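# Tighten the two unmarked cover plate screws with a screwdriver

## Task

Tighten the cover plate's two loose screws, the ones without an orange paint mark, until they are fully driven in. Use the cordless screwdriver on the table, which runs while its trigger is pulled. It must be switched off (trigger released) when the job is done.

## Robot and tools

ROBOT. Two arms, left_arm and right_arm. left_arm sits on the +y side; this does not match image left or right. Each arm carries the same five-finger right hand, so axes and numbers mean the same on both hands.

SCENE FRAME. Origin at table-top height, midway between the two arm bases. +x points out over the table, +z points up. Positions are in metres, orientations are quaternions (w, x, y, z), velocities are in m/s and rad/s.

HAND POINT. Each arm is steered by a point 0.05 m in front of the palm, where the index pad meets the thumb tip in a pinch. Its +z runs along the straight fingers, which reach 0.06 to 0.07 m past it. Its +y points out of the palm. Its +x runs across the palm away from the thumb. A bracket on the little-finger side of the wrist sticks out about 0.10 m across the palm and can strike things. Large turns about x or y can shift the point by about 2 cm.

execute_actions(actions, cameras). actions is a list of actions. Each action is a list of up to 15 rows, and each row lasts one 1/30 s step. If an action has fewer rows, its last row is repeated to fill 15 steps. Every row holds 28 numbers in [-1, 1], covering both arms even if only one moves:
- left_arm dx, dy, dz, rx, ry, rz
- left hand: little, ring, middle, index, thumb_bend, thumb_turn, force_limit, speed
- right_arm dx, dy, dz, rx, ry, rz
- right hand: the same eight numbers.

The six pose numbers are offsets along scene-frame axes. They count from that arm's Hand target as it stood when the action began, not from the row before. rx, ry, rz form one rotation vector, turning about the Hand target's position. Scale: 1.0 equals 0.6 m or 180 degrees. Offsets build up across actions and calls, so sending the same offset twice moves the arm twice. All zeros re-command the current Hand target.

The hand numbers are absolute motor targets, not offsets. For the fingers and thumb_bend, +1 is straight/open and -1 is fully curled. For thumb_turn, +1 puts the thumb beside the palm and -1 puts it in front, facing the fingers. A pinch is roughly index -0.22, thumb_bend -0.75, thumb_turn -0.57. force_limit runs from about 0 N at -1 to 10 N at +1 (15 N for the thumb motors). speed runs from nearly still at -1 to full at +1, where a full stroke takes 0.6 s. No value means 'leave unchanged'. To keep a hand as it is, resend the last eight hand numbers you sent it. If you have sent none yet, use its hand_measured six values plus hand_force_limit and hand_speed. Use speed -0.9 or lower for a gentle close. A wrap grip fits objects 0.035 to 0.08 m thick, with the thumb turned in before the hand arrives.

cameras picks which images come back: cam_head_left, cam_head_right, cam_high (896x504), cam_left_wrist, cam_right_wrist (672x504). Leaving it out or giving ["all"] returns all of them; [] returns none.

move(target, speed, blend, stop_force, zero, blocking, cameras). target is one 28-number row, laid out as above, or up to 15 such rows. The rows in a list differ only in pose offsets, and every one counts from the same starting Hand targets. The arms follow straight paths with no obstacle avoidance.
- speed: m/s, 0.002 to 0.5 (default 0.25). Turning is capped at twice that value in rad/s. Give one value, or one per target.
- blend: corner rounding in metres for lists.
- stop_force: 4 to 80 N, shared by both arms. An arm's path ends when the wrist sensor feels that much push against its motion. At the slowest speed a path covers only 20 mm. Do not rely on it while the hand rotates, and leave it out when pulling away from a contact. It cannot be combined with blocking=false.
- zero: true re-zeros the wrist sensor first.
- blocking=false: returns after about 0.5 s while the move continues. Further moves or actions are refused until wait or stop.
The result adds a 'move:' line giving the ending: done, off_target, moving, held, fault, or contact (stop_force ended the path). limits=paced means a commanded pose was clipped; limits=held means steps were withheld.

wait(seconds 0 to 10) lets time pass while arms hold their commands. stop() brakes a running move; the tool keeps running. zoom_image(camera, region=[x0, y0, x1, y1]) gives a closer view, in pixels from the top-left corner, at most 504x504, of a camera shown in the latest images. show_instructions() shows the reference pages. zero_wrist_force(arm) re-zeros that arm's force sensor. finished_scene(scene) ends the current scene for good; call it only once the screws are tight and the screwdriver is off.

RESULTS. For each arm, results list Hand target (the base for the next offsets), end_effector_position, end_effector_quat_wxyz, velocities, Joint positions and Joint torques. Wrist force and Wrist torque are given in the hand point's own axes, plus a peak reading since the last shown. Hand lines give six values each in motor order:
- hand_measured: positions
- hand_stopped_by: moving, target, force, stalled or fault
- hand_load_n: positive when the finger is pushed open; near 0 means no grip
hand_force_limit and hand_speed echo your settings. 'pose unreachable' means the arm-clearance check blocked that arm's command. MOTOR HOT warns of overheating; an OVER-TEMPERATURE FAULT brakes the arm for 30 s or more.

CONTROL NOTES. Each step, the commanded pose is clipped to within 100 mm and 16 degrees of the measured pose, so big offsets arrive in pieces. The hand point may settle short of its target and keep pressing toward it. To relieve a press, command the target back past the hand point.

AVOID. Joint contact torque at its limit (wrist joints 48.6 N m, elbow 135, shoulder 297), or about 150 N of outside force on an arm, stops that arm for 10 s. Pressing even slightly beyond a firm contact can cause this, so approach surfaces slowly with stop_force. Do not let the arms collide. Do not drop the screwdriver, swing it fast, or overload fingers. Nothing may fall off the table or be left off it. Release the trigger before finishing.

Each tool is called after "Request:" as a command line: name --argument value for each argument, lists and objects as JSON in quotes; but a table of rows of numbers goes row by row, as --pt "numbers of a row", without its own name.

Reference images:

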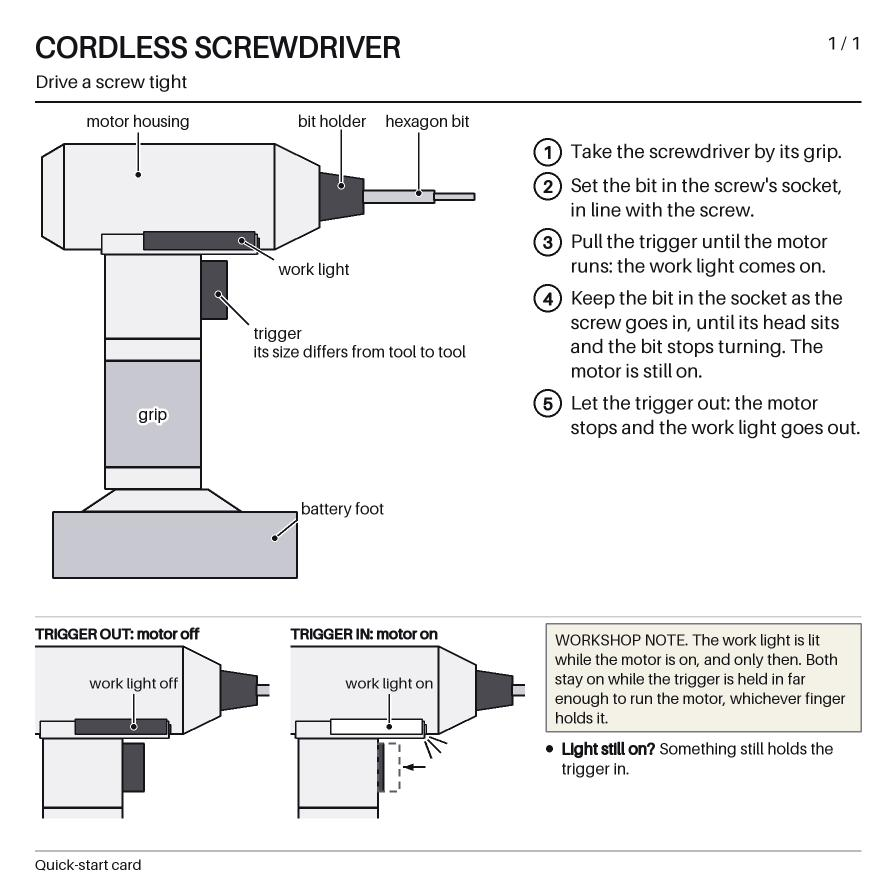

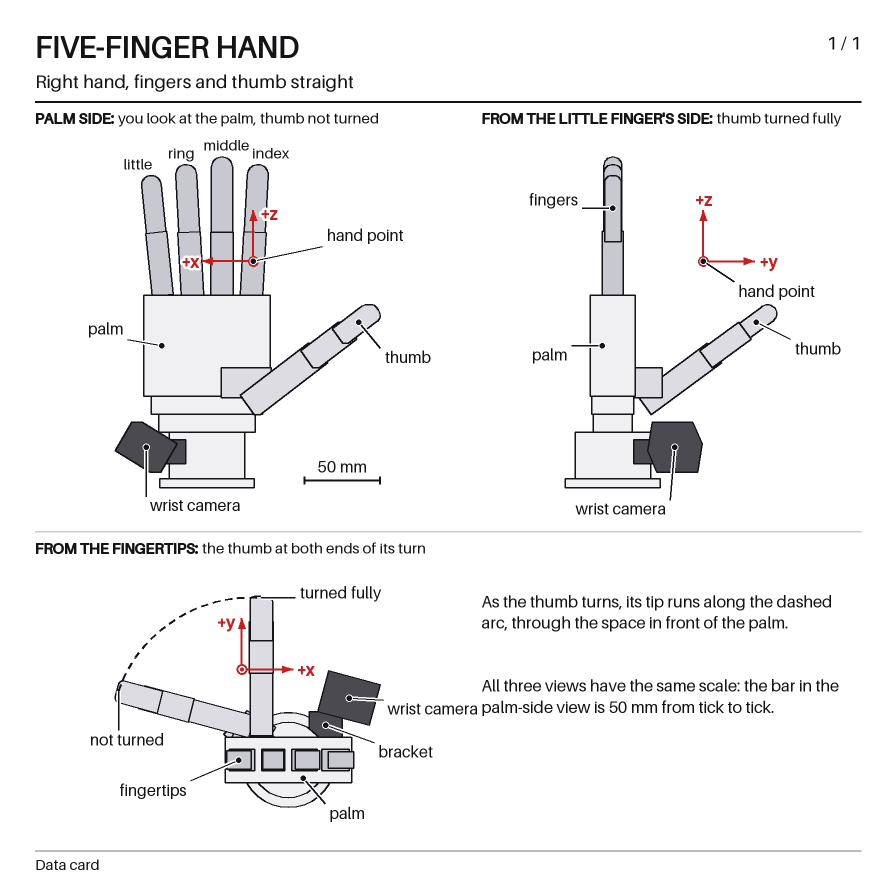

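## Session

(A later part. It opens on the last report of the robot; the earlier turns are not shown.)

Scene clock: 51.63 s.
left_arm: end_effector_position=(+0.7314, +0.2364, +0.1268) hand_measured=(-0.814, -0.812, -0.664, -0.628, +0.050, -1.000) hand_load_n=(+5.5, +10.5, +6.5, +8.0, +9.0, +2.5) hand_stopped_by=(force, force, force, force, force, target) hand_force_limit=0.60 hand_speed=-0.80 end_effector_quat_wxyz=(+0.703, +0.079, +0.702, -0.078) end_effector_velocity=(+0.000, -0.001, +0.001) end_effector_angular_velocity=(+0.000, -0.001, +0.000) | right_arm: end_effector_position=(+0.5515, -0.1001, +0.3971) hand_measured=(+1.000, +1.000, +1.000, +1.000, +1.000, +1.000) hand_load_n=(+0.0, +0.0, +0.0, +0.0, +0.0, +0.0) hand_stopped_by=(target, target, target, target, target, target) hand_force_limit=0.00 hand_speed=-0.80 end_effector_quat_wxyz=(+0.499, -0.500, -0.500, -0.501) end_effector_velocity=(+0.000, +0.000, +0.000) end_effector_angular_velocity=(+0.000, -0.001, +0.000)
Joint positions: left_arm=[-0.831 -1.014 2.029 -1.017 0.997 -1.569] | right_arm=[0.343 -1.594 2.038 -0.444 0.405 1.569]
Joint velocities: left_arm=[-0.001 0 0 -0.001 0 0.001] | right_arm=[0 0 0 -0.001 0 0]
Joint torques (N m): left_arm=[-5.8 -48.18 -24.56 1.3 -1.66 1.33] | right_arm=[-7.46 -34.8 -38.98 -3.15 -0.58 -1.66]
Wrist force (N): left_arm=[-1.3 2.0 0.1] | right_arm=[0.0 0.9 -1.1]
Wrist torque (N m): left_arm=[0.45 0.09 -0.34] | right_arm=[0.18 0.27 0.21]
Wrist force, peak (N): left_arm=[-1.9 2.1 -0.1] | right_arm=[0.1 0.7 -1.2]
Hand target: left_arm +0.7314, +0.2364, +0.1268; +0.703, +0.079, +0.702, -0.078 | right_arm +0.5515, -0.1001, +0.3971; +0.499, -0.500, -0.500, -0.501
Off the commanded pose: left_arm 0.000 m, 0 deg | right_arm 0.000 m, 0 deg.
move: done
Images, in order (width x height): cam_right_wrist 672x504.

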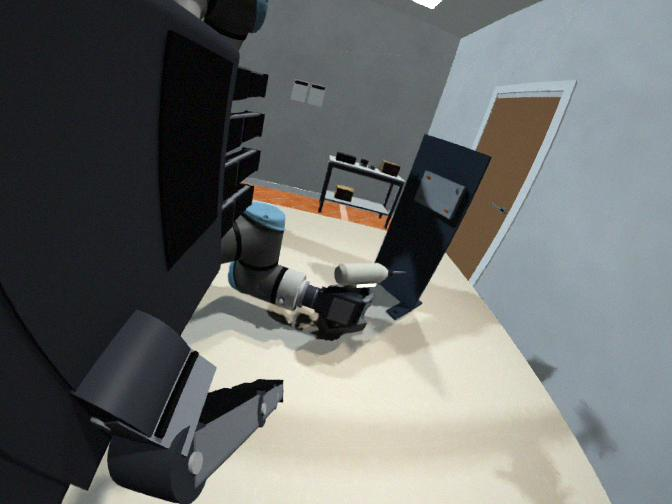

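Request:
move --target '[0,0,0,0,0,0,-1,-1,-1,-0.4,-1,-1,0.6,-0.8,0,0,0,0,0,0,1,1,1,1,1,1,0,-0.8]' --cameras '["cam_right_wrist"]'

Request:
zoom_image --camera "cam_right_wrist" --region '[320, 240, 400, 300]'

Request:
move --target '[0,0,0.1,0,0,0,-1,-1,-1,-0.4,-1,-1,0.6,-0.8,0,0,0,0,0,0,1,1,1,1,1,1,0,-0.8]' --speed 0.06

Scene clock: 52.83 s.
left_arm: end_effector_position=(+0.7314, +0.2364, +0.1268) hand_measured=(-0.814, -0.812, -0.664, -0.400, +0.050, -1.000) hand_load_n=(+6.0, +10.5, +7.0, +0.0, +9.0, +2.5) hand_stopped_by=(force, force, force, target, force, target) hand_force_limit=0.60 hand_speed=-0.80 end_effector_quat_wxyz=(+0.703, +0.079, +0.702, -0.078) end_effector_velocity=(+0.000, +0.001, +0.000) end_effector_angular_velocity=(+0.000, +0.000, +0.001) | right_arm: end_effector_position=(+0.5515, -0.1001, +0.3971) hand_measured=(+1.000, +1.000, +1.000, +1.000, +1.000, +1.000) hand_load_n=(+0.0, +0.0, +0.0, +0.0, +0.0, +0.0) hand_stopped_by=(target, target, target, target, target, target) hand_force_limit=0.00 hand_speed=-0.80 end_effector_quat_wxyz=(+0.499, -0.500, -0.500, -0.501) end_effector_velocity=(+0.000, +0.000, +0.001) end_effector_angular_velocity=(+0.001, -0.002, +0.000)
Joint positions: left_arm=[-0.831 -1.014 2.029 -1.017 0.997 -1.569] | right_arm=[0.343 -1.594 2.038 -0.444 0.405 1.569]
Joint velocities: left_arm=[0 0.001 0 -0.001 -0.001 -0.001] | right_arm=[0 -0.001 0 -0.002 0 0]
Joint torques (N m): left_arm=[-9.74 -50.68 -21.89 -0.22 -1.68 0.02] | right_arm=[-5.72 -34.57 -38.93 -3.01 -0.44 -1.52]
Wrist force (N): left_arm=[-3.3 2.6 -1.0] | right_arm=[0.2 0.8 -0.8]
Wrist torque (N m): left_arm=[0.53 0.00 -0.20] | right_arm=[0.15 0.23 0.22]
Wrist force, peak (N): left_arm=[-3.7 2.9 -1.0] | right_arm=[-0.2 1.1 -1.0]
Hand target: left_arm +0.7314, +0.2364, +0.1268; +0.703, +0.079, +0.702, -0.078 | right_arm +0.5515, -0.1001, +0.3971; +0.499, -0.500, -0.500, -0.501
Off the commanded pose: left_arm 0.000 m, 0 deg | right_arm 0.000 m, 0 deg.
move: done
Images, in order (width x height): cam_right_wrist 672x504.

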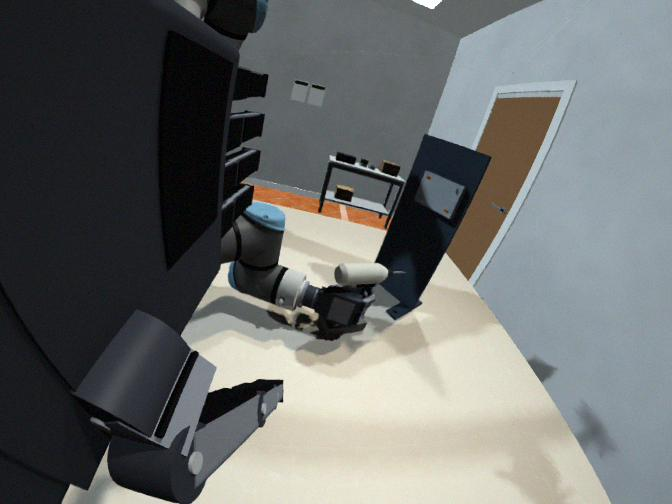

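Scaled by 6.300 from the camera's 672x504 image, which has a finer 960x720 frame.

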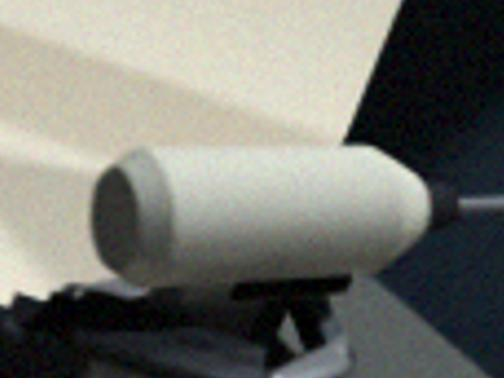

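Scene clock: 54.13 s.
left_arm: end_effector_position=(+0.7315, +0.2362, +0.1871) hand_measured=(-0.814, -0.812, -0.664, -0.400, +0.050, -1.000) hand_load_n=(+0.0, +4.0, +7.0, +0.0, +7.5, +1.5) hand_stopped_by=(force, force, force, target, force, target) hand_force_limit=0.60 hand_speed=-0.80 end_effector_quat_wxyz=(+0.703, +0.079, +0.702, -0.078) end_effector_velocity=(+0.000, -0.001, -0.001) end_effector_angular_velocity=(-0.002, -0.002, -0.001) | right_arm: end_effector_position=(+0.5515, -0.1001, +0.3971) hand_measured=(+1.000, +1.000, +1.000, +1.000, +1.000, +1.000) hand_load_n=(+0.0, +0.0, +0.0, +0.0, +0.0, +0.0) hand_stopped_by=(target, target, target, target, target, target) hand_force_limit=0.00 hand_speed=-0.80 end_effector_quat_wxyz=(+0.499, -0.500, -0.500, -0.501) end_effector_velocity=(+0.001, +0.000, -0.001) end_effector_angular_velocity=(+0.000, +0.001, +0.000)
Joint positions: left_arm=[-0.831 -1.103 2.016 -0.914 0.997 -1.569] | right_arm=[0.343 -1.594 2.038 -0.444 0.405 1.569]
Joint velocities: left_arm=[-0.001 0.002 0 -0.005 0 0] | right_arm=[0 0.001 0 -0.001 0 0]
Joint torques (N m): left_arm=[-0.16 -48.53 -27.89 -6.22 -0.9 0.79] | right_arm=[-6.2 -35.8 -39.39 -2.97 -0.43 -1.45]
Wrist force (N): left_arm=[5.4 2.9 -0.4] | right_arm=[-0.1 0.7 -0.6]
Wrist torque (N m): left_arm=[0.50 0.12 -0.01] | right_arm=[0.13 0.26 0.21]
Wrist force, peak (N): left_arm=[6.7 3.1 -0.6] | right_arm=[-0.5 0.6 -1.1]
Hand target: left_arm +0.7315, +0.2363, +0.1869; +0.703, +0.079, +0.702, -0.078 | right_arm +0.5515, -0.1001, +0.3971; +0.499, -0.500, -0.500, -0.501
Off the commanded pose: left_arm 0.000 m, 0 deg | right_arm 0.000 m, 0 deg.
move: done

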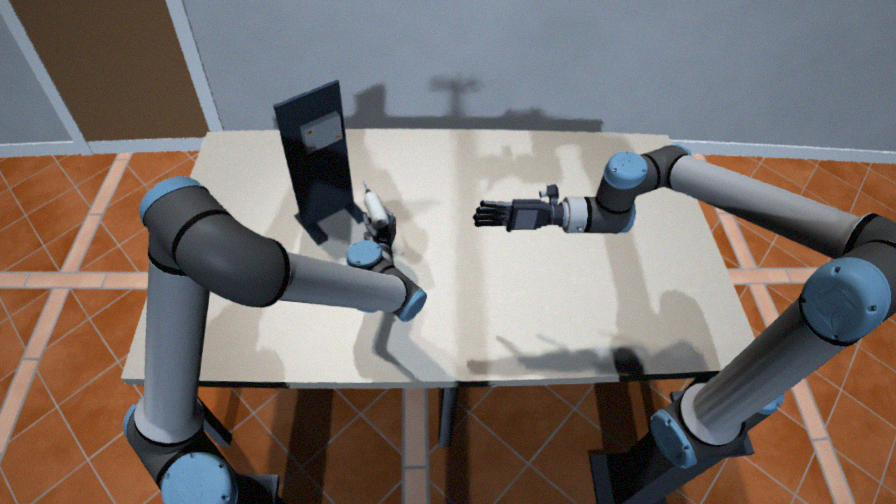

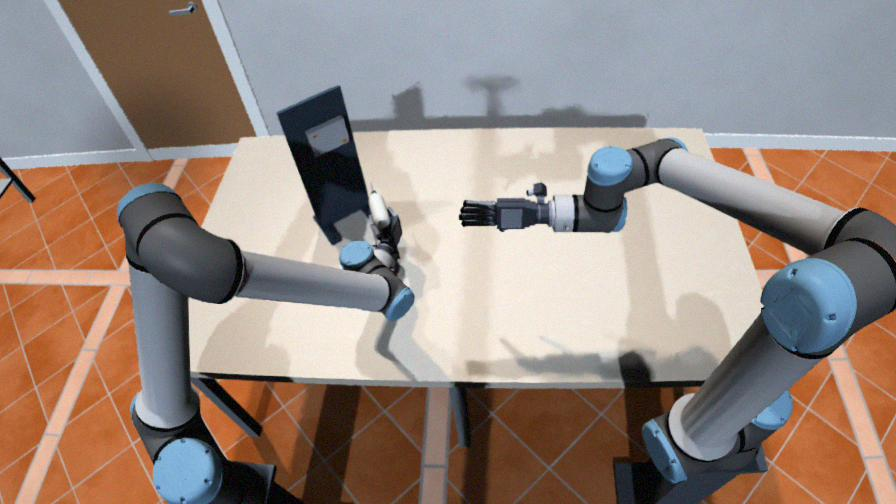

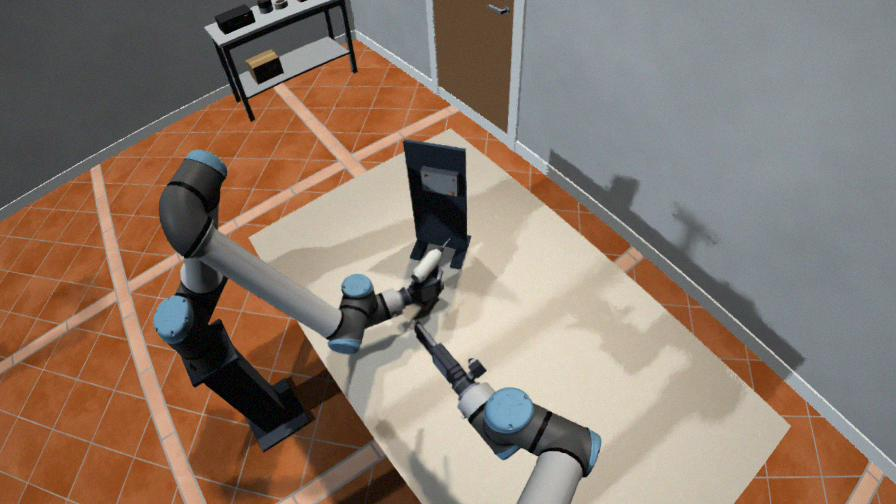

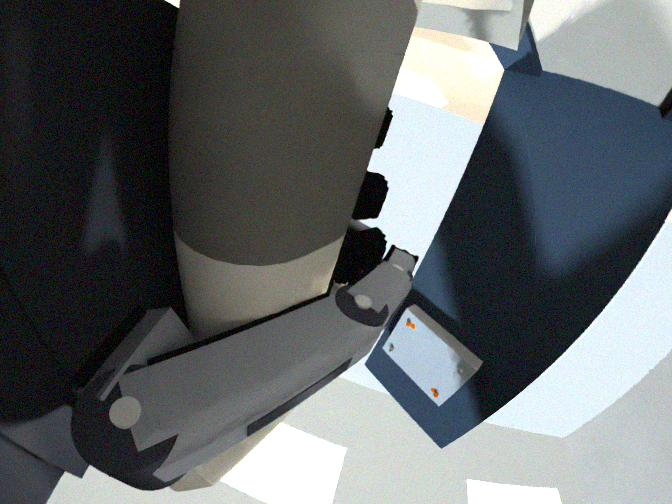

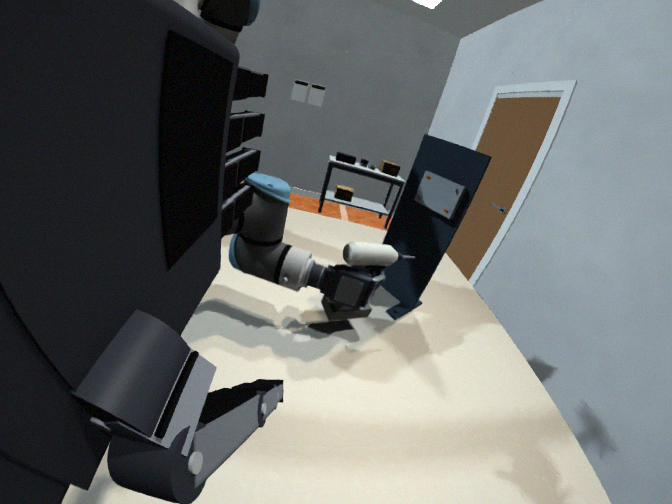

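Request:
move --target '[0,0,0.2,0,0,0,-1,-1,-1,-0.4,-1,-1,0.6,-0.8,0.25,0.167,0.083,0,0,0,1,1,1,1,1,1,0,-0.8]' --speed 0.15 --cameras '["cam_right_wrist","cam_high"]'

Request:
zoom_image --camera "cam_right_wrist" --region '[300, 80, 580, 290]'

Scene clock: 56.90 s.
left_arm: end_effector_position=(+0.7317, +0.2361, +0.3071) hand_measured=(-0.814, -0.812, -0.664, -0.400, +0.050, -1.000) hand_load_n=(+0.0, +4.5, +7.0, +0.0, +8.0, +1.5) hand_stopped_by=(force, force, force, target, force, target) hand_force_limit=0.60 hand_speed=-0.80 end_effector_quat_wxyz=(+0.703, +0.079, +0.702, -0.078) end_effector_velocity=(+0.000, +0.001, -0.001) end_effector_angular_velocity=(-0.001, +0.000, +0.001) | right_arm: end_effector_position=(+0.7014, +0.0003, +0.4469) hand_measured=(+1.000, +1.000, +1.000, +1.000, +1.000, +1.000) hand_load_n=(+0.0, +0.0, +0.0, +0.0, +0.0, +0.0) hand_stopped_by=(target, target, target, target, target, target) hand_force_limit=0.00 hand_speed=-0.80 end_effector_quat_wxyz=(+0.499, -0.500, -0.500, -0.501) end_effector_velocity=(+0.001, +0.000, -0.001) end_effector_angular_velocity=(+0.000, +0.001, +0.000)
Joint positions: left_arm=[-0.831 -1.258 1.957 -0.702 0.997 -1.568] | right_arm=[0.392 -1.331 1.649 -0.317 0.454 1.568]
Joint velocities: left_arm=[0.001 0 0.001 -0.001 -0.001 -0.001] | right_arm=[0 0.001 -0.001 0.001 0 0]
Joint torques (N m): left_arm=[-1.23 -45.55 -26.09 -5.4 -0.85 -2.75] | right_arm=[-14.03 -57.11 -47.26 -3.75 -1.46 -1.29]
Wrist force (N): left_arm=[5.6 2.9 -0.7] | right_arm=[0.2 0.8 -0.7]
Wrist torque (N m): left_arm=[0.51 0.10 -0.01] | right_arm=[0.14 0.24 0.21]
Wrist force, peak (N): left_arm=[7.7 3.4 -0.7] | right_arm=[0.4 2.0 0.3]
Hand target: left_arm +0.7316, +0.2361, +0.3070; +0.703, +0.079, +0.702, -0.078 | right_arm +0.7015, +0.0002, +0.4470; +0.499, -0.500, -0.500, -0.501
Off the commanded pose: left_arm 0.000 m, 0 deg | right_arm 0.000 m, 0 deg.
move: done
Images, in order (width x height): cam_high 896x504, cam_right_wrist 672x504.

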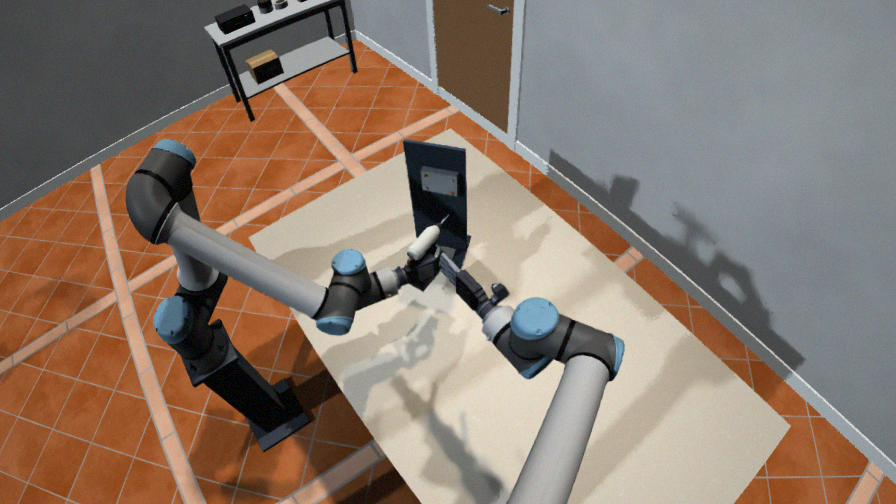

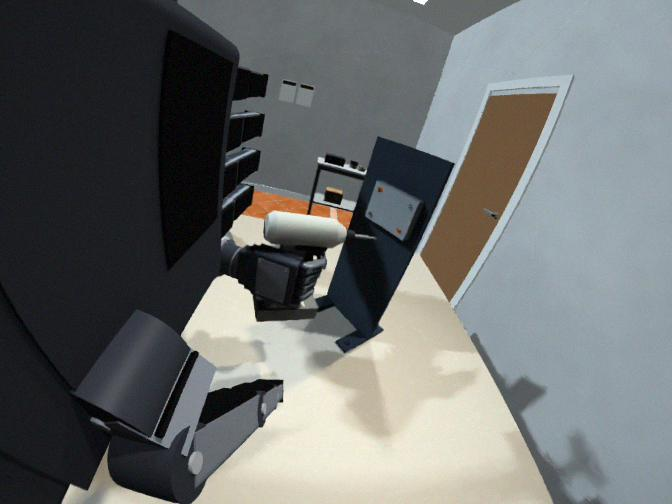

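Scaled by 1.800 from the camera's 672x504 image, which has a finer 960x720 frame.

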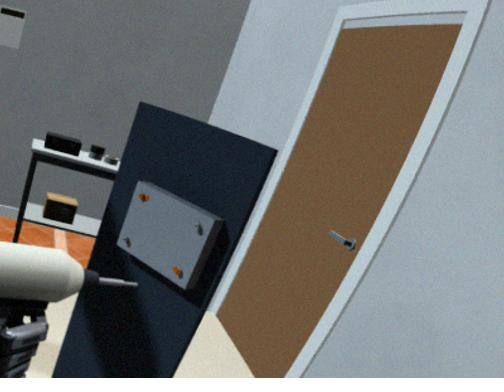

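Request:
zoom_image --camera "cam_high" --region '[390, 130, 490, 280]'

Scaled by 3.360.

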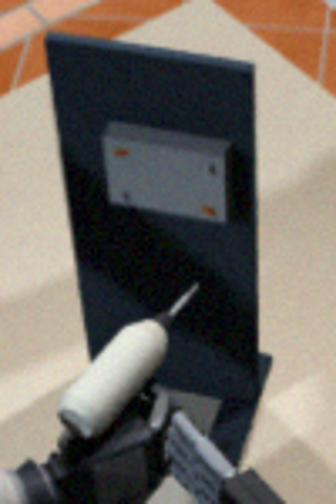

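Request:
move --target '[0,0,0,0,0,0,-1,-1,-1,-0.4,-1,-1,0.6,-0.8,0,0.1667,0.1667,0,0,0,1,1,1,1,1,1,0,-0.8]' --speed 0.15 --cameras '["cam_right_wrist","cam_high"]'

Request:
zoom_image --camera "cam_right_wrist" --region '[270, 150, 550, 360]'

Scene clock: 60.00 s.
left_arm: end_effector_position=(+0.7316, +0.2361, +0.3070) hand_measured=(-0.814, -0.812, -0.664, -0.400, +0.050, -1.000) hand_load_n=(+0.0, +4.5, +7.0, +0.0, +8.0, +1.5) hand_stopped_by=(force, force, force, target, force, target) hand_force_limit=0.60 hand_speed=-0.80 end_effector_quat_wxyz=(+0.703, +0.079, +0.702, -0.078) end_effector_velocity=(+0.000, +0.000, +0.000) end_effector_angular_velocity=(+0.000, +0.000, +0.000) | right_arm: end_effector_position=(+0.7015, +0.1002, +0.5468) hand_measured=(+1.000, +1.000, +1.000, +1.000, +1.000, +1.000) hand_load_n=(+0.0, +0.0, +0.0, +0.0, +0.0, +0.0) hand_stopped_by=(target, target, target, target, target, target) hand_force_limit=0.00 hand_speed=-0.80 end_effector_quat_wxyz=(+0.499, -0.500, -0.500, -0.501) end_effector_velocity=(+0.001, +0.000, +0.000) end_effector_angular_velocity=(+0.001, +0.000, +0.000)
Joint positions: left_arm=[-0.831 -1.258 1.958 -0.702 0.997 -1.569] | right_arm=[0.512 -1.254 1.369 -0.114 0.575 1.568]
Joint velocities: left_arm=[0 0 0 0 0 0] | right_arm=[0 0.001 -0.001 -0.001 0 0.001]
Joint torques (N m): left_arm=[-12.6 -46.09 -32 -6.26 -2.1 -3.14] | right_arm=[-8.17 -77.85 -47.34 -3.25 -0.38 0.27]
Wrist force (N): left_arm=[5.3 3.0 -0.5] | right_arm=[0.0 0.7 -0.8]
Wrist torque (N m): left_arm=[0.51 0.14 -0.02] | right_arm=[0.13 0.25 0.20]
Wrist force, peak (N): left_arm=[5.4 3.4 -0.7] | right_arm=[-0.8 0.6 -2.1]
Hand target: left_arm +0.7316, +0.2361, +0.3070; +0.703, +0.079, +0.702, -0.078 | right_arm +0.7015, +0.1002, +0.5470; +0.499, -0.500, -0.500, -0.501
Off the commanded pose: left_arm 0.000 m, 0 deg | right_arm 0.000 m, 0 deg.
move: done
Images, in order (width x height): cam_high 896x504, cam_right_wrist 672x504.

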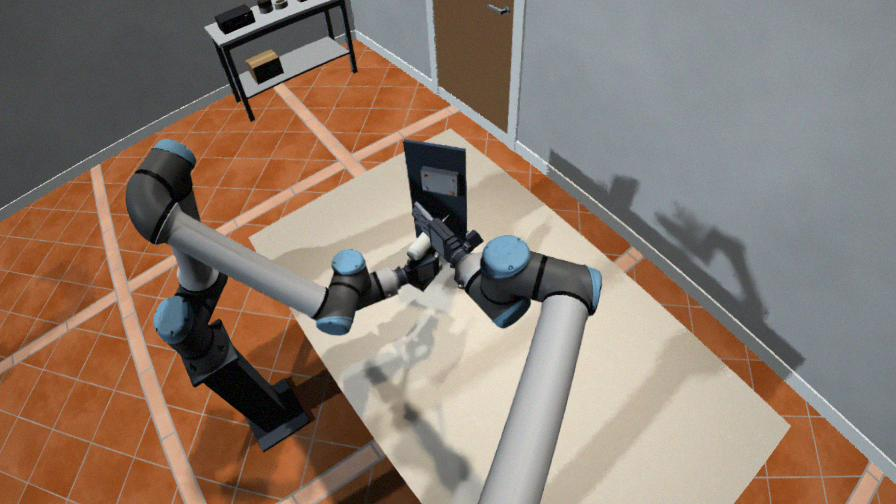

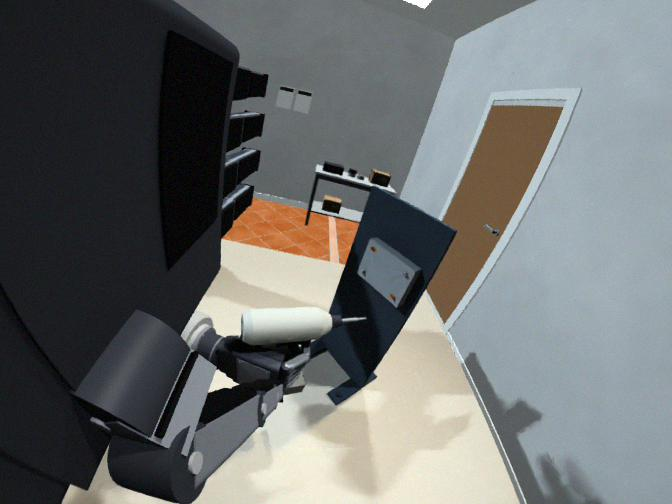

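Scaled by 1.800 from the camera's 672x504 image, which has a finer 960x720 frame.

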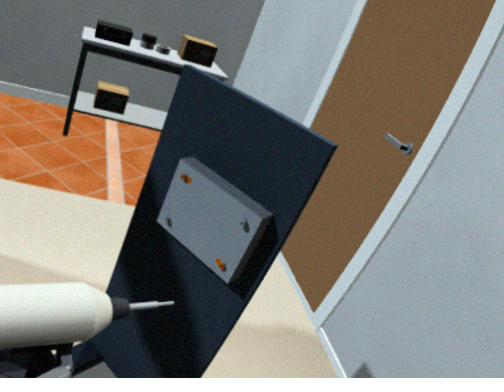

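Request:
move --target '[0,0,0,0,0,0.1389,-1,-1,-1,-0.4,-1,-1,0.6,-0.8,0,0,0,0,0,0,1,1,1,1,1,1,0,-0.8]' --speed 0.2 --cameras '["cam_right_wrist","cam_left_wrist"]'

Request:
zoom_image --camera "cam_right_wrist" --region '[240, 180, 480, 360]'

Request:
zoom_image --camera "cam_left_wrist" --region '[340, 240, 580, 420]'

Scene clock: 62.47 s.
left_arm: end_effector_position=(+0.7314, +0.2359, +0.3067) hand_measured=(-0.814, -0.812, -0.664, -0.400, +0.050, -1.000) hand_load_n=(+0.0, +4.0, +7.0, +0.0, +8.0, +1.5) hand_stopped_by=(force, force, force, target, force, target) hand_force_limit=0.60 hand_speed=-0.80 end_effector_quat_wxyz=(+0.704, -0.075, +0.703, +0.076) end_effector_velocity=(+0.000, +0.000, +0.000) end_effector_angular_velocity=(-0.002, -0.001, +0.002) | right_arm: end_effector_position=(+0.7015, +0.1002, +0.5470) hand_measured=(+1.000, +1.000, +1.000, +1.000, +1.000, +1.000) hand_load_n=(+0.0, +0.0, +0.0, +0.0, +0.0, +0.0) hand_stopped_by=(target, target, target, target, target, target) hand_force_limit=0.00 hand_speed=-0.80 end_effector_quat_wxyz=(+0.499, -0.500, -0.500, -0.501) end_effector_velocity=(+0.000, +0.000, -0.001) end_effector_angular_velocity=(-0.001, +0.001, +0.000)
Joint positions: left_arm=[-0.918 -1.14 1.782 -0.645 0.474 -1.567] | right_arm=[0.512 -1.254 1.368 -0.114 0.575 1.568]
Joint velocities: left_arm=[0 0 0 -0.001 -0.001 -0.001] | right_arm=[0 0.001 0 0.001 0 0]
Joint torques (N m): left_arm=[7.97 -85.99 -27.83 -4.74 -1.94 -2.99] | right_arm=[-15.03 -83.41 -42.17 0.55 0.62 1.42]
Wrist force (N): left_arm=[4.9 2.9 -0.2] | right_arm=[-0.3 0.4 -0.9]
Wrist torque (N m): left_arm=[0.49 0.20 -0.03] | right_arm=[0.10 0.30 0.18]
Wrist force, peak (N): left_arm=[5.8 3.8 -0.6] | right_arm=[0.1 0.7 -1.3]
Hand target: left_arm +0.7314, +0.2360, +0.3067; +0.704, -0.075, +0.703, +0.076 | right_arm +0.7015, +0.1002, +0.5470; +0.499, -0.500, -0.500, -0.501
Off the commanded pose: left_arm 0.000 m, 0 deg | right_arm 0.000 m, 0 deg.
move: done
Images, in order (width x height): cam_left_wrist 672x504, cam_right_wrist 672x504.

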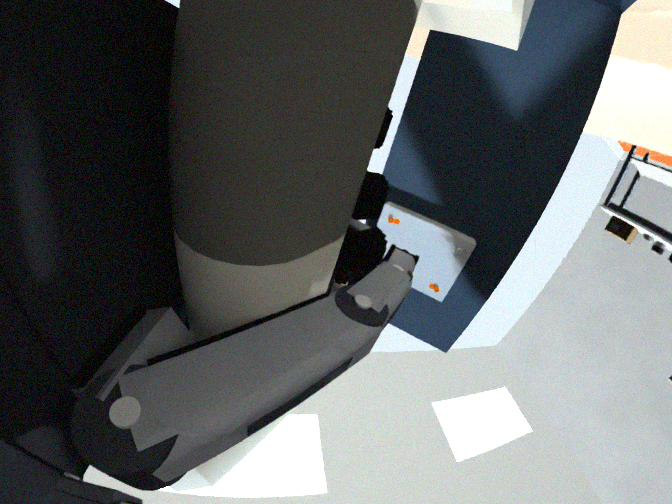

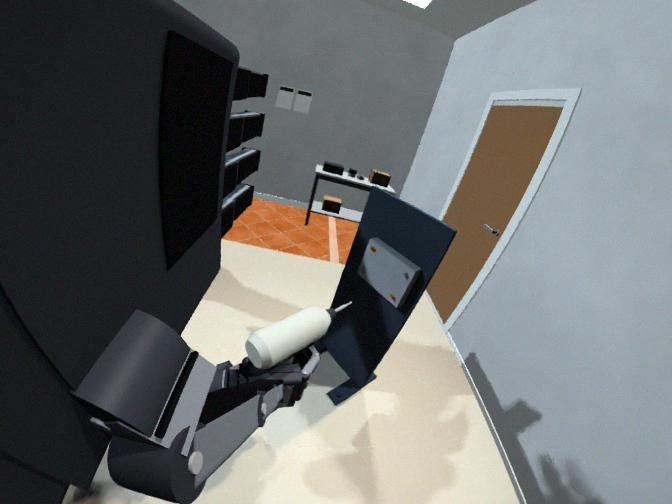

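Scaled by 2.100 from the camera's 672x504 image, which has a finer 960x720 frame.

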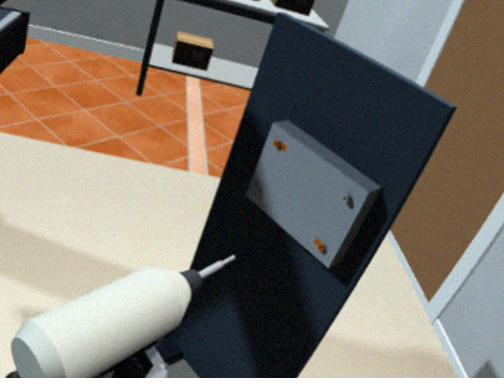

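Scaled by 2.100 from the camera's 672x504 image, which has a finer 960x720 frame.

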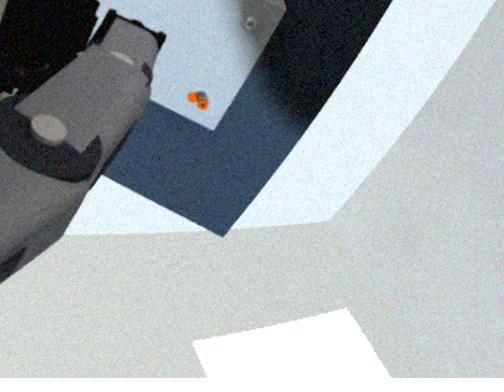

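Request:
zoom_image --camera "cam_right_wrist" --region '[340, 220, 440, 320]'

Scaled by 5.040 from the camera's 672x504 image, which has a finer 960x720 frame.

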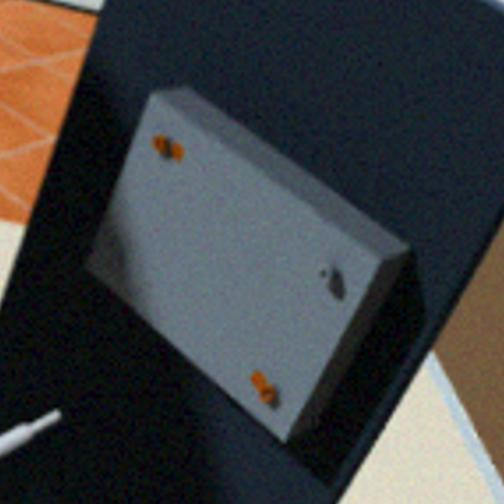

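Request:
move --target '[0,0,0,0,0,0,-1,-1,-1,-0.4,-1,-1,0.6,-0.8,0.0,0.12,0.16,-0.1944,0,0,1,1,1,1,1,1,0,-0.8]' --speed 0.2 --cameras '["cam_right_wrist","cam_high"]'

Request:
zoom_image --camera "cam_right_wrist" --region '[240, 180, 480, 360]'

Scene clock: 65.77 s.
left_arm: end_effector_position=(+0.7314, +0.2360, +0.3067) hand_measured=(-0.814, -0.812, -0.664, -0.400, +0.050, -1.000) hand_load_n=(+0.0, +4.5, +7.0, +0.0, +8.0, +1.5) hand_stopped_by=(force, force, force, target, force, target) hand_force_limit=0.60 hand_speed=-0.80 end_effector_quat_wxyz=(+0.704, -0.075, +0.703, +0.076) end_effector_velocity=(+0.000, +0.000, +0.000) end_effector_angular_velocity=(-0.001, -0.001, +0.000) | right_arm: end_effector_position=(+0.7008, +0.1712, +0.6422) hand_measured=(+1.000, +1.000, +1.000, +1.000, +1.000, +1.000) hand_load_n=(+0.0, +0.0, +0.0, +0.0, +0.0, +0.0) hand_stopped_by=(target, target, target, target, target, target) hand_force_limit=0.00 hand_speed=-0.80 end_effector_quat_wxyz=(-0.328, +0.622, +0.623, +0.343) end_effector_velocity=(+0.001, +0.000, -0.002) end_effector_angular_velocity=(-0.001, +0.002, +0.000)
Joint positions: left_arm=[-0.918 -1.14 1.782 -0.645 0.473 -1.567] | right_arm=[0.648 -0.669 0.037 1.411 0.898 0.997]
Joint velocities: left_arm=[0 0 0 -0.001 0 -0.001] | right_arm=[0 0.002 0 0 0 0.001]
Joint torques (N m): left_arm=[7.34 -85.52 -30.27 -3.64 -0.83 -2.2] | right_arm=[-4.39 -103.66 -29.99 3.92 1.28 1.58]
Wrist force (N): left_arm=[5.2 2.9 -0.1] | right_arm=[0.1 0.9 -0.3]
Wrist torque (N m): left_arm=[0.49 0.15 -0.02] | right_arm=[0.15 0.09 0.18]
Wrist force, peak (N): left_arm=[5.7 2.9 -0.5] | right_arm=[-1.2 0.6 -1.5]
Hand target: left_arm +0.7314, +0.2360, +0.3067; +0.704, -0.075, +0.703, +0.076 | right_arm +0.7018, +0.1724, +0.6433; -0.325, +0.627, +0.628, +0.327
Off the commanded pose: left_arm 0.000 m, 0 deg | right_arm 0.001 m, 2 deg.
elbow stopped short (right arm): the move would have taken joint 3 (elbow) straighter than the controller allows.
move: done
Images, in order (width x height): cam_high 896x504, cam_right_wrist 672x504.

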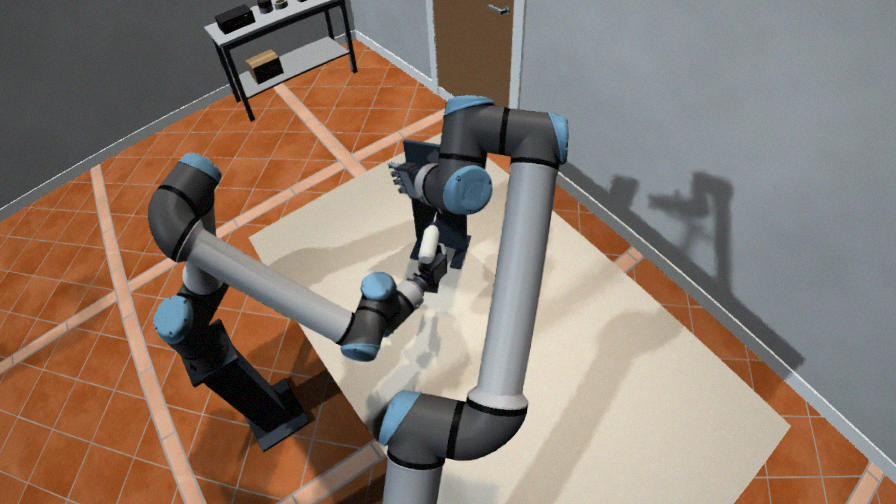

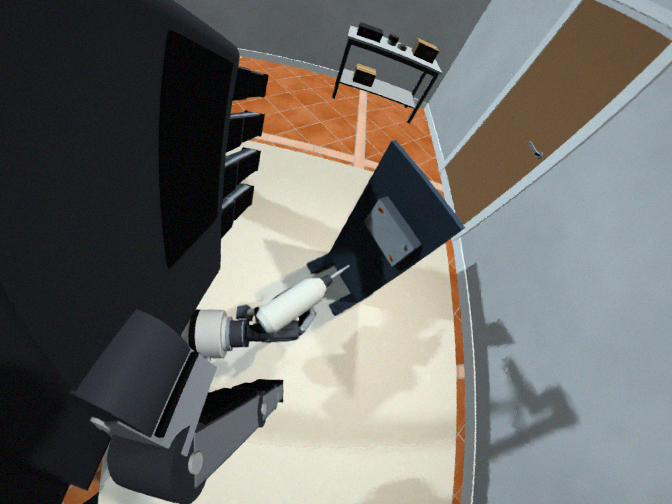

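Scaled by 2.100 from the camera's 672x504 image, which has a finer 960x720 frame.

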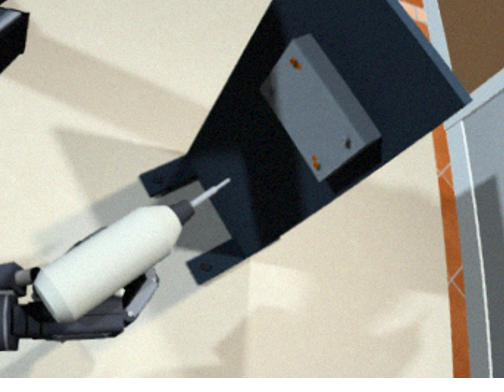

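Request:
zoom_image --camera "cam_right_wrist" --region '[320, 180, 440, 300]'

Scaled by 4.200 from the camera's 672x504 image, which has a finer 960x720 frame.

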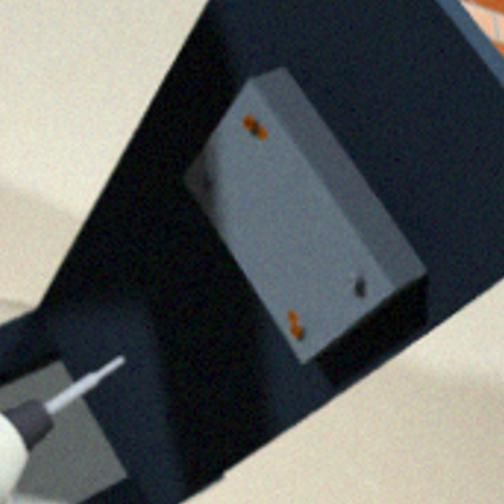

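Request:
move --target '[0.0667,0.0333,0.085,0,0,-0.0556,-1,-1,-1,-0.4,-1,-1,0.6,-0.8,0,0,0,0,0,0,1,1,1,1,1,1,0,-0.8]' --speed 0.1 --stop_force 10 --cameras '["cam_right_wrist","cam_left_wrist"]'

Request:
zoom_image --camera "cam_right_wrist" --region '[320, 180, 440, 300]'

Scene clock: 69.50 s.
left_arm: end_effector_position=(+0.7716, +0.2560, +0.3578) hand_measured=(-0.814, -0.812, -0.664, -0.400, +0.050, -1.000) hand_load_n=(+0.0, +4.0, +7.0, +0.0, +8.0, +1.5) hand_stopped_by=(force, force, force, target, force, target) hand_force_limit=0.60 hand_speed=-0.80 end_effector_quat_wxyz=(+0.708, -0.013, +0.706, +0.014) end_effector_velocity=(+0.000, +0.000, +0.000) end_effector_angular_velocity=(-0.001, -0.001, +0.000) | right_arm: end_effector_position=(+0.7008, +0.1712, +0.6422) hand_measured=(+1.000, +1.000, +1.000, +1.000, +1.000, +1.000) hand_load_n=(+0.0, +0.0, +0.0, +0.0, +0.0, +0.0) hand_stopped_by=(target, target, target, target, target, target) hand_force_limit=0.00 hand_speed=-0.80 end_effector_quat_wxyz=(-0.328, +0.622, +0.623, +0.343) end_effector_velocity=(+0.000, +0.000, +0.001) end_effector_angular_velocity=(+0.000, +0.000, +0.000)
Joint positions: left_arm=[-0.832 -1.212 1.781 -0.571 0.735 -1.568] | right_arm=[0.648 -0.669 0.037 1.411 0.898 0.997]
Joint velocities: left_arm=[0 0 0 -0.001 0 0] | right_arm=[0 -0.001 0 0.001 0 0]
Joint torques (N m): left_arm=[-14.49 -45.8 -29.27 -5.03 2.37 -0.39] | right_arm=[12.33 -114.67 -27.67 3.71 -1.66 -0.33]
Wrist force (N): left_arm=[5.5 2.8 -0.4] | right_arm=[0.1 0.5 0.0]
Wrist torque (N m): left_arm=[0.49 0.10 0.01] | right_arm=[0.07 0.08 0.17]
Wrist force, peak (N): left_arm=[6.4 2.5 -1.2] | right_arm=[0.6 1.0 -0.3]
Hand target: left_arm +0.7716, +0.2559, +0.3578; +0.708, -0.013, +0.706, +0.014 | right_arm +0.7018, +0.1724, +0.6433; -0.325, +0.627, +0.628, +0.327
Off the commanded pose: left_arm 0.000 m, 0 deg | right_arm 0.002 m, 2 deg.
elbow stopped short (right arm): the move would have taken joint 3 (elbow) straighter than the controller allows.
move: done
Images, in order (width x height): cam_left_wrist 672x504, cam_right_wrist 672x504.

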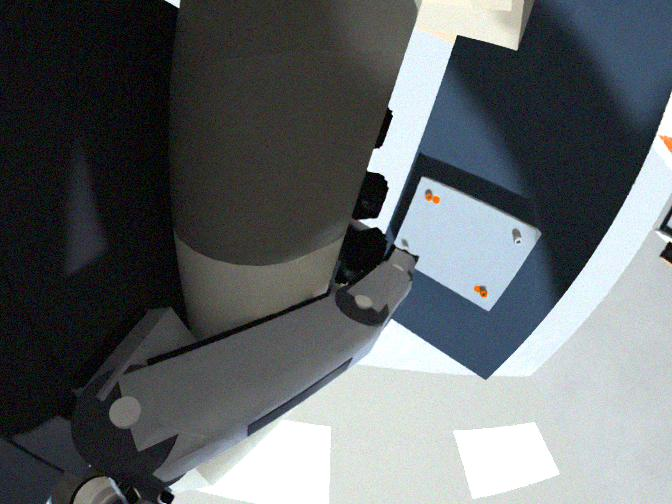

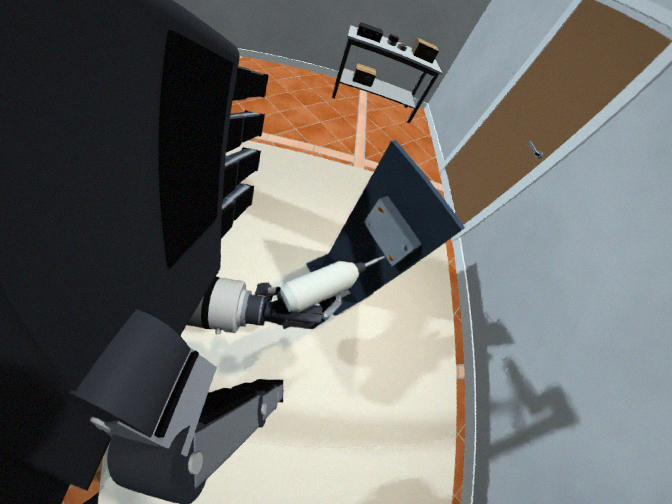

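Scaled by 4.200 from the camera's 672x504 image, which has a finer 960x720 frame.

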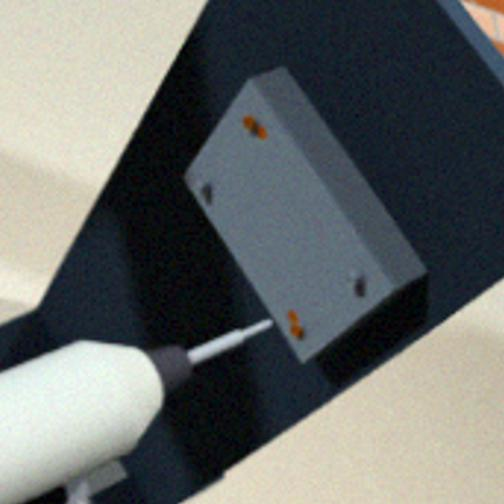

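Request:
move --target '[0,0,0,0,0,0,-1,-1,-1,-0.4,-1,-1,0.6,-0.8,0.29,-0.137,-0.28,0.1944,0,0,1,1,1,1,1,1,0,-0.8]' --speed 0.2 --cameras '["cam_right_wrist","cam_high"]'

Request:
zoom_image --camera "cam_right_wrist" --region '[230, 150, 470, 330]'

Scene clock: 71.97 s.
left_arm: end_effector_position=(+0.7716, +0.2559, +0.3578) hand_measured=(-0.814, -0.812, -0.664, -0.400, +0.050, -1.000) hand_load_n=(+0.0, +4.0, +7.0, +0.0, +8.0, +1.5) hand_stopped_by=(force, force, force, target, force, target) hand_force_limit=0.60 hand_speed=-0.80 end_effector_quat_wxyz=(+0.708, -0.013, +0.706, +0.014) end_effector_velocity=(+0.000, -0.001, +0.000) end_effector_angular_velocity=(-0.001, +0.000, +0.000) | right_arm: end_effector_position=(+0.8755, +0.0902, +0.4752) hand_measured=(+1.000, +1.000, +1.000, +1.000, +1.000, +1.000) hand_load_n=(+0.0, +0.0, +0.0, +0.0, +0.0, +0.0) hand_stopped_by=(target, target, target, target, target, target) hand_force_limit=0.00 hand_speed=-0.80 end_effector_quat_wxyz=(+0.499, -0.500, -0.500, -0.501) end_effector_velocity=(+0.000, +0.000, +0.001) end_effector_angular_velocity=(+0.001, -0.002, +0.001)
Joint positions: left_arm=[-0.832 -1.212 1.781 -0.571 0.735 -1.568] | right_arm=[0.397 -1.023 1.16 -0.137 0.46 1.568]
Joint velocities: left_arm=[-0.001 0 0 0 0 -0.001] | right_arm=[0 0 0 -0.003 -0.001 0.001]
Joint torques (N m): left_arm=[-13.43 -51.76 -34.23 -4.06 1.23 2.95] | right_arm=[10.38 -82.18 -39.44 -3.89 -1.13 1.42]
Wrist force (N): left_arm=[5.2 2.7 -0.5] | right_arm=[0.3 0.3 -1.0]
Wrist torque (N m): left_arm=[0.47 0.15 -0.01] | right_arm=[0.08 0.23 0.22]
Wrist force, peak (N): left_arm=[5.5 3.0 -0.5] | right_arm=[-1.9 2.1 -1.8]
Hand target: left_arm +0.7716, +0.2559, +0.3578; +0.708, -0.013, +0.706, +0.014 | right_arm +0.8755, +0.0902, +0.4750; +0.499, -0.500, -0.500, -0.501
Off the commanded pose: left_arm 0.000 m, 0 deg | right_arm 0.000 m, 0 deg.
move: done
Images, in order (width x height): cam_high 896x504, cam_right_wrist 672x504.

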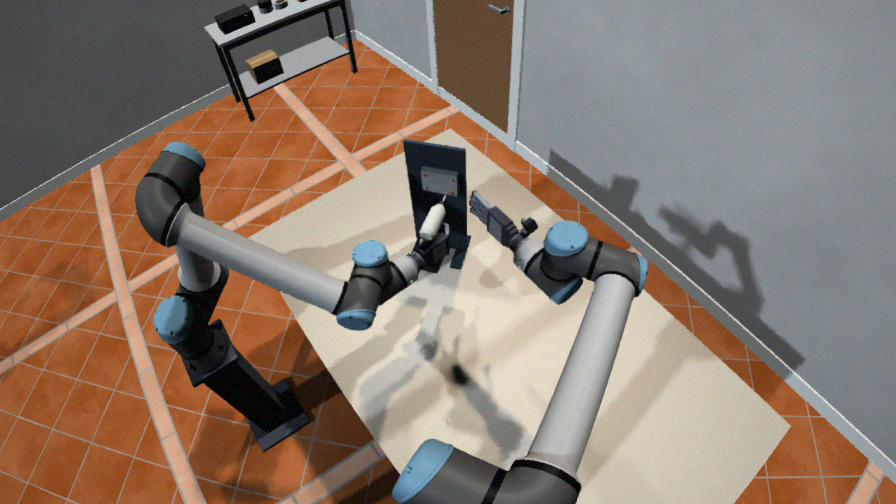

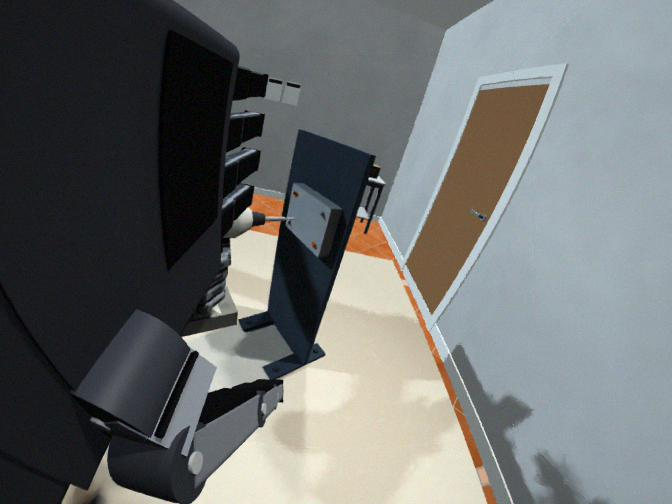

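Scaled by 2.100 from the camera's 672x504 image, which has a finer 960x720 frame.

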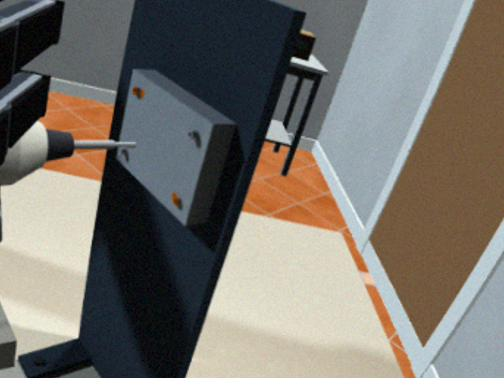

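Request:
zoom_image --camera "cam_right_wrist" --region '[260, 180, 350, 270]'

Scaled by 5.600 from the camera's 672x504 image, which has a finer 960x720 frame.

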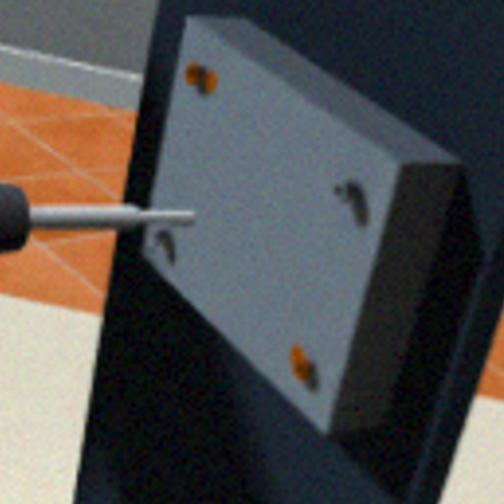

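Request:
zoom_image --camera "cam_right_wrist" --region '[282, 196, 332, 236]'

Scaled by 10.080 from the camera's 672x504 image, which has a finer 960x720 frame.

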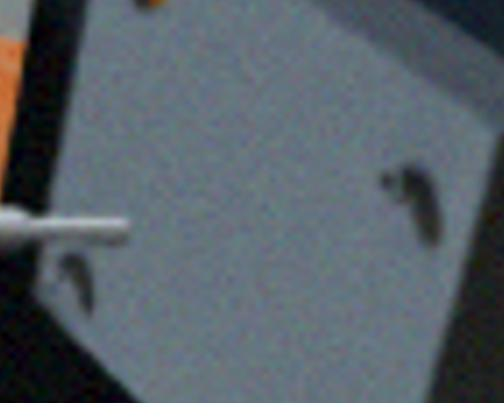

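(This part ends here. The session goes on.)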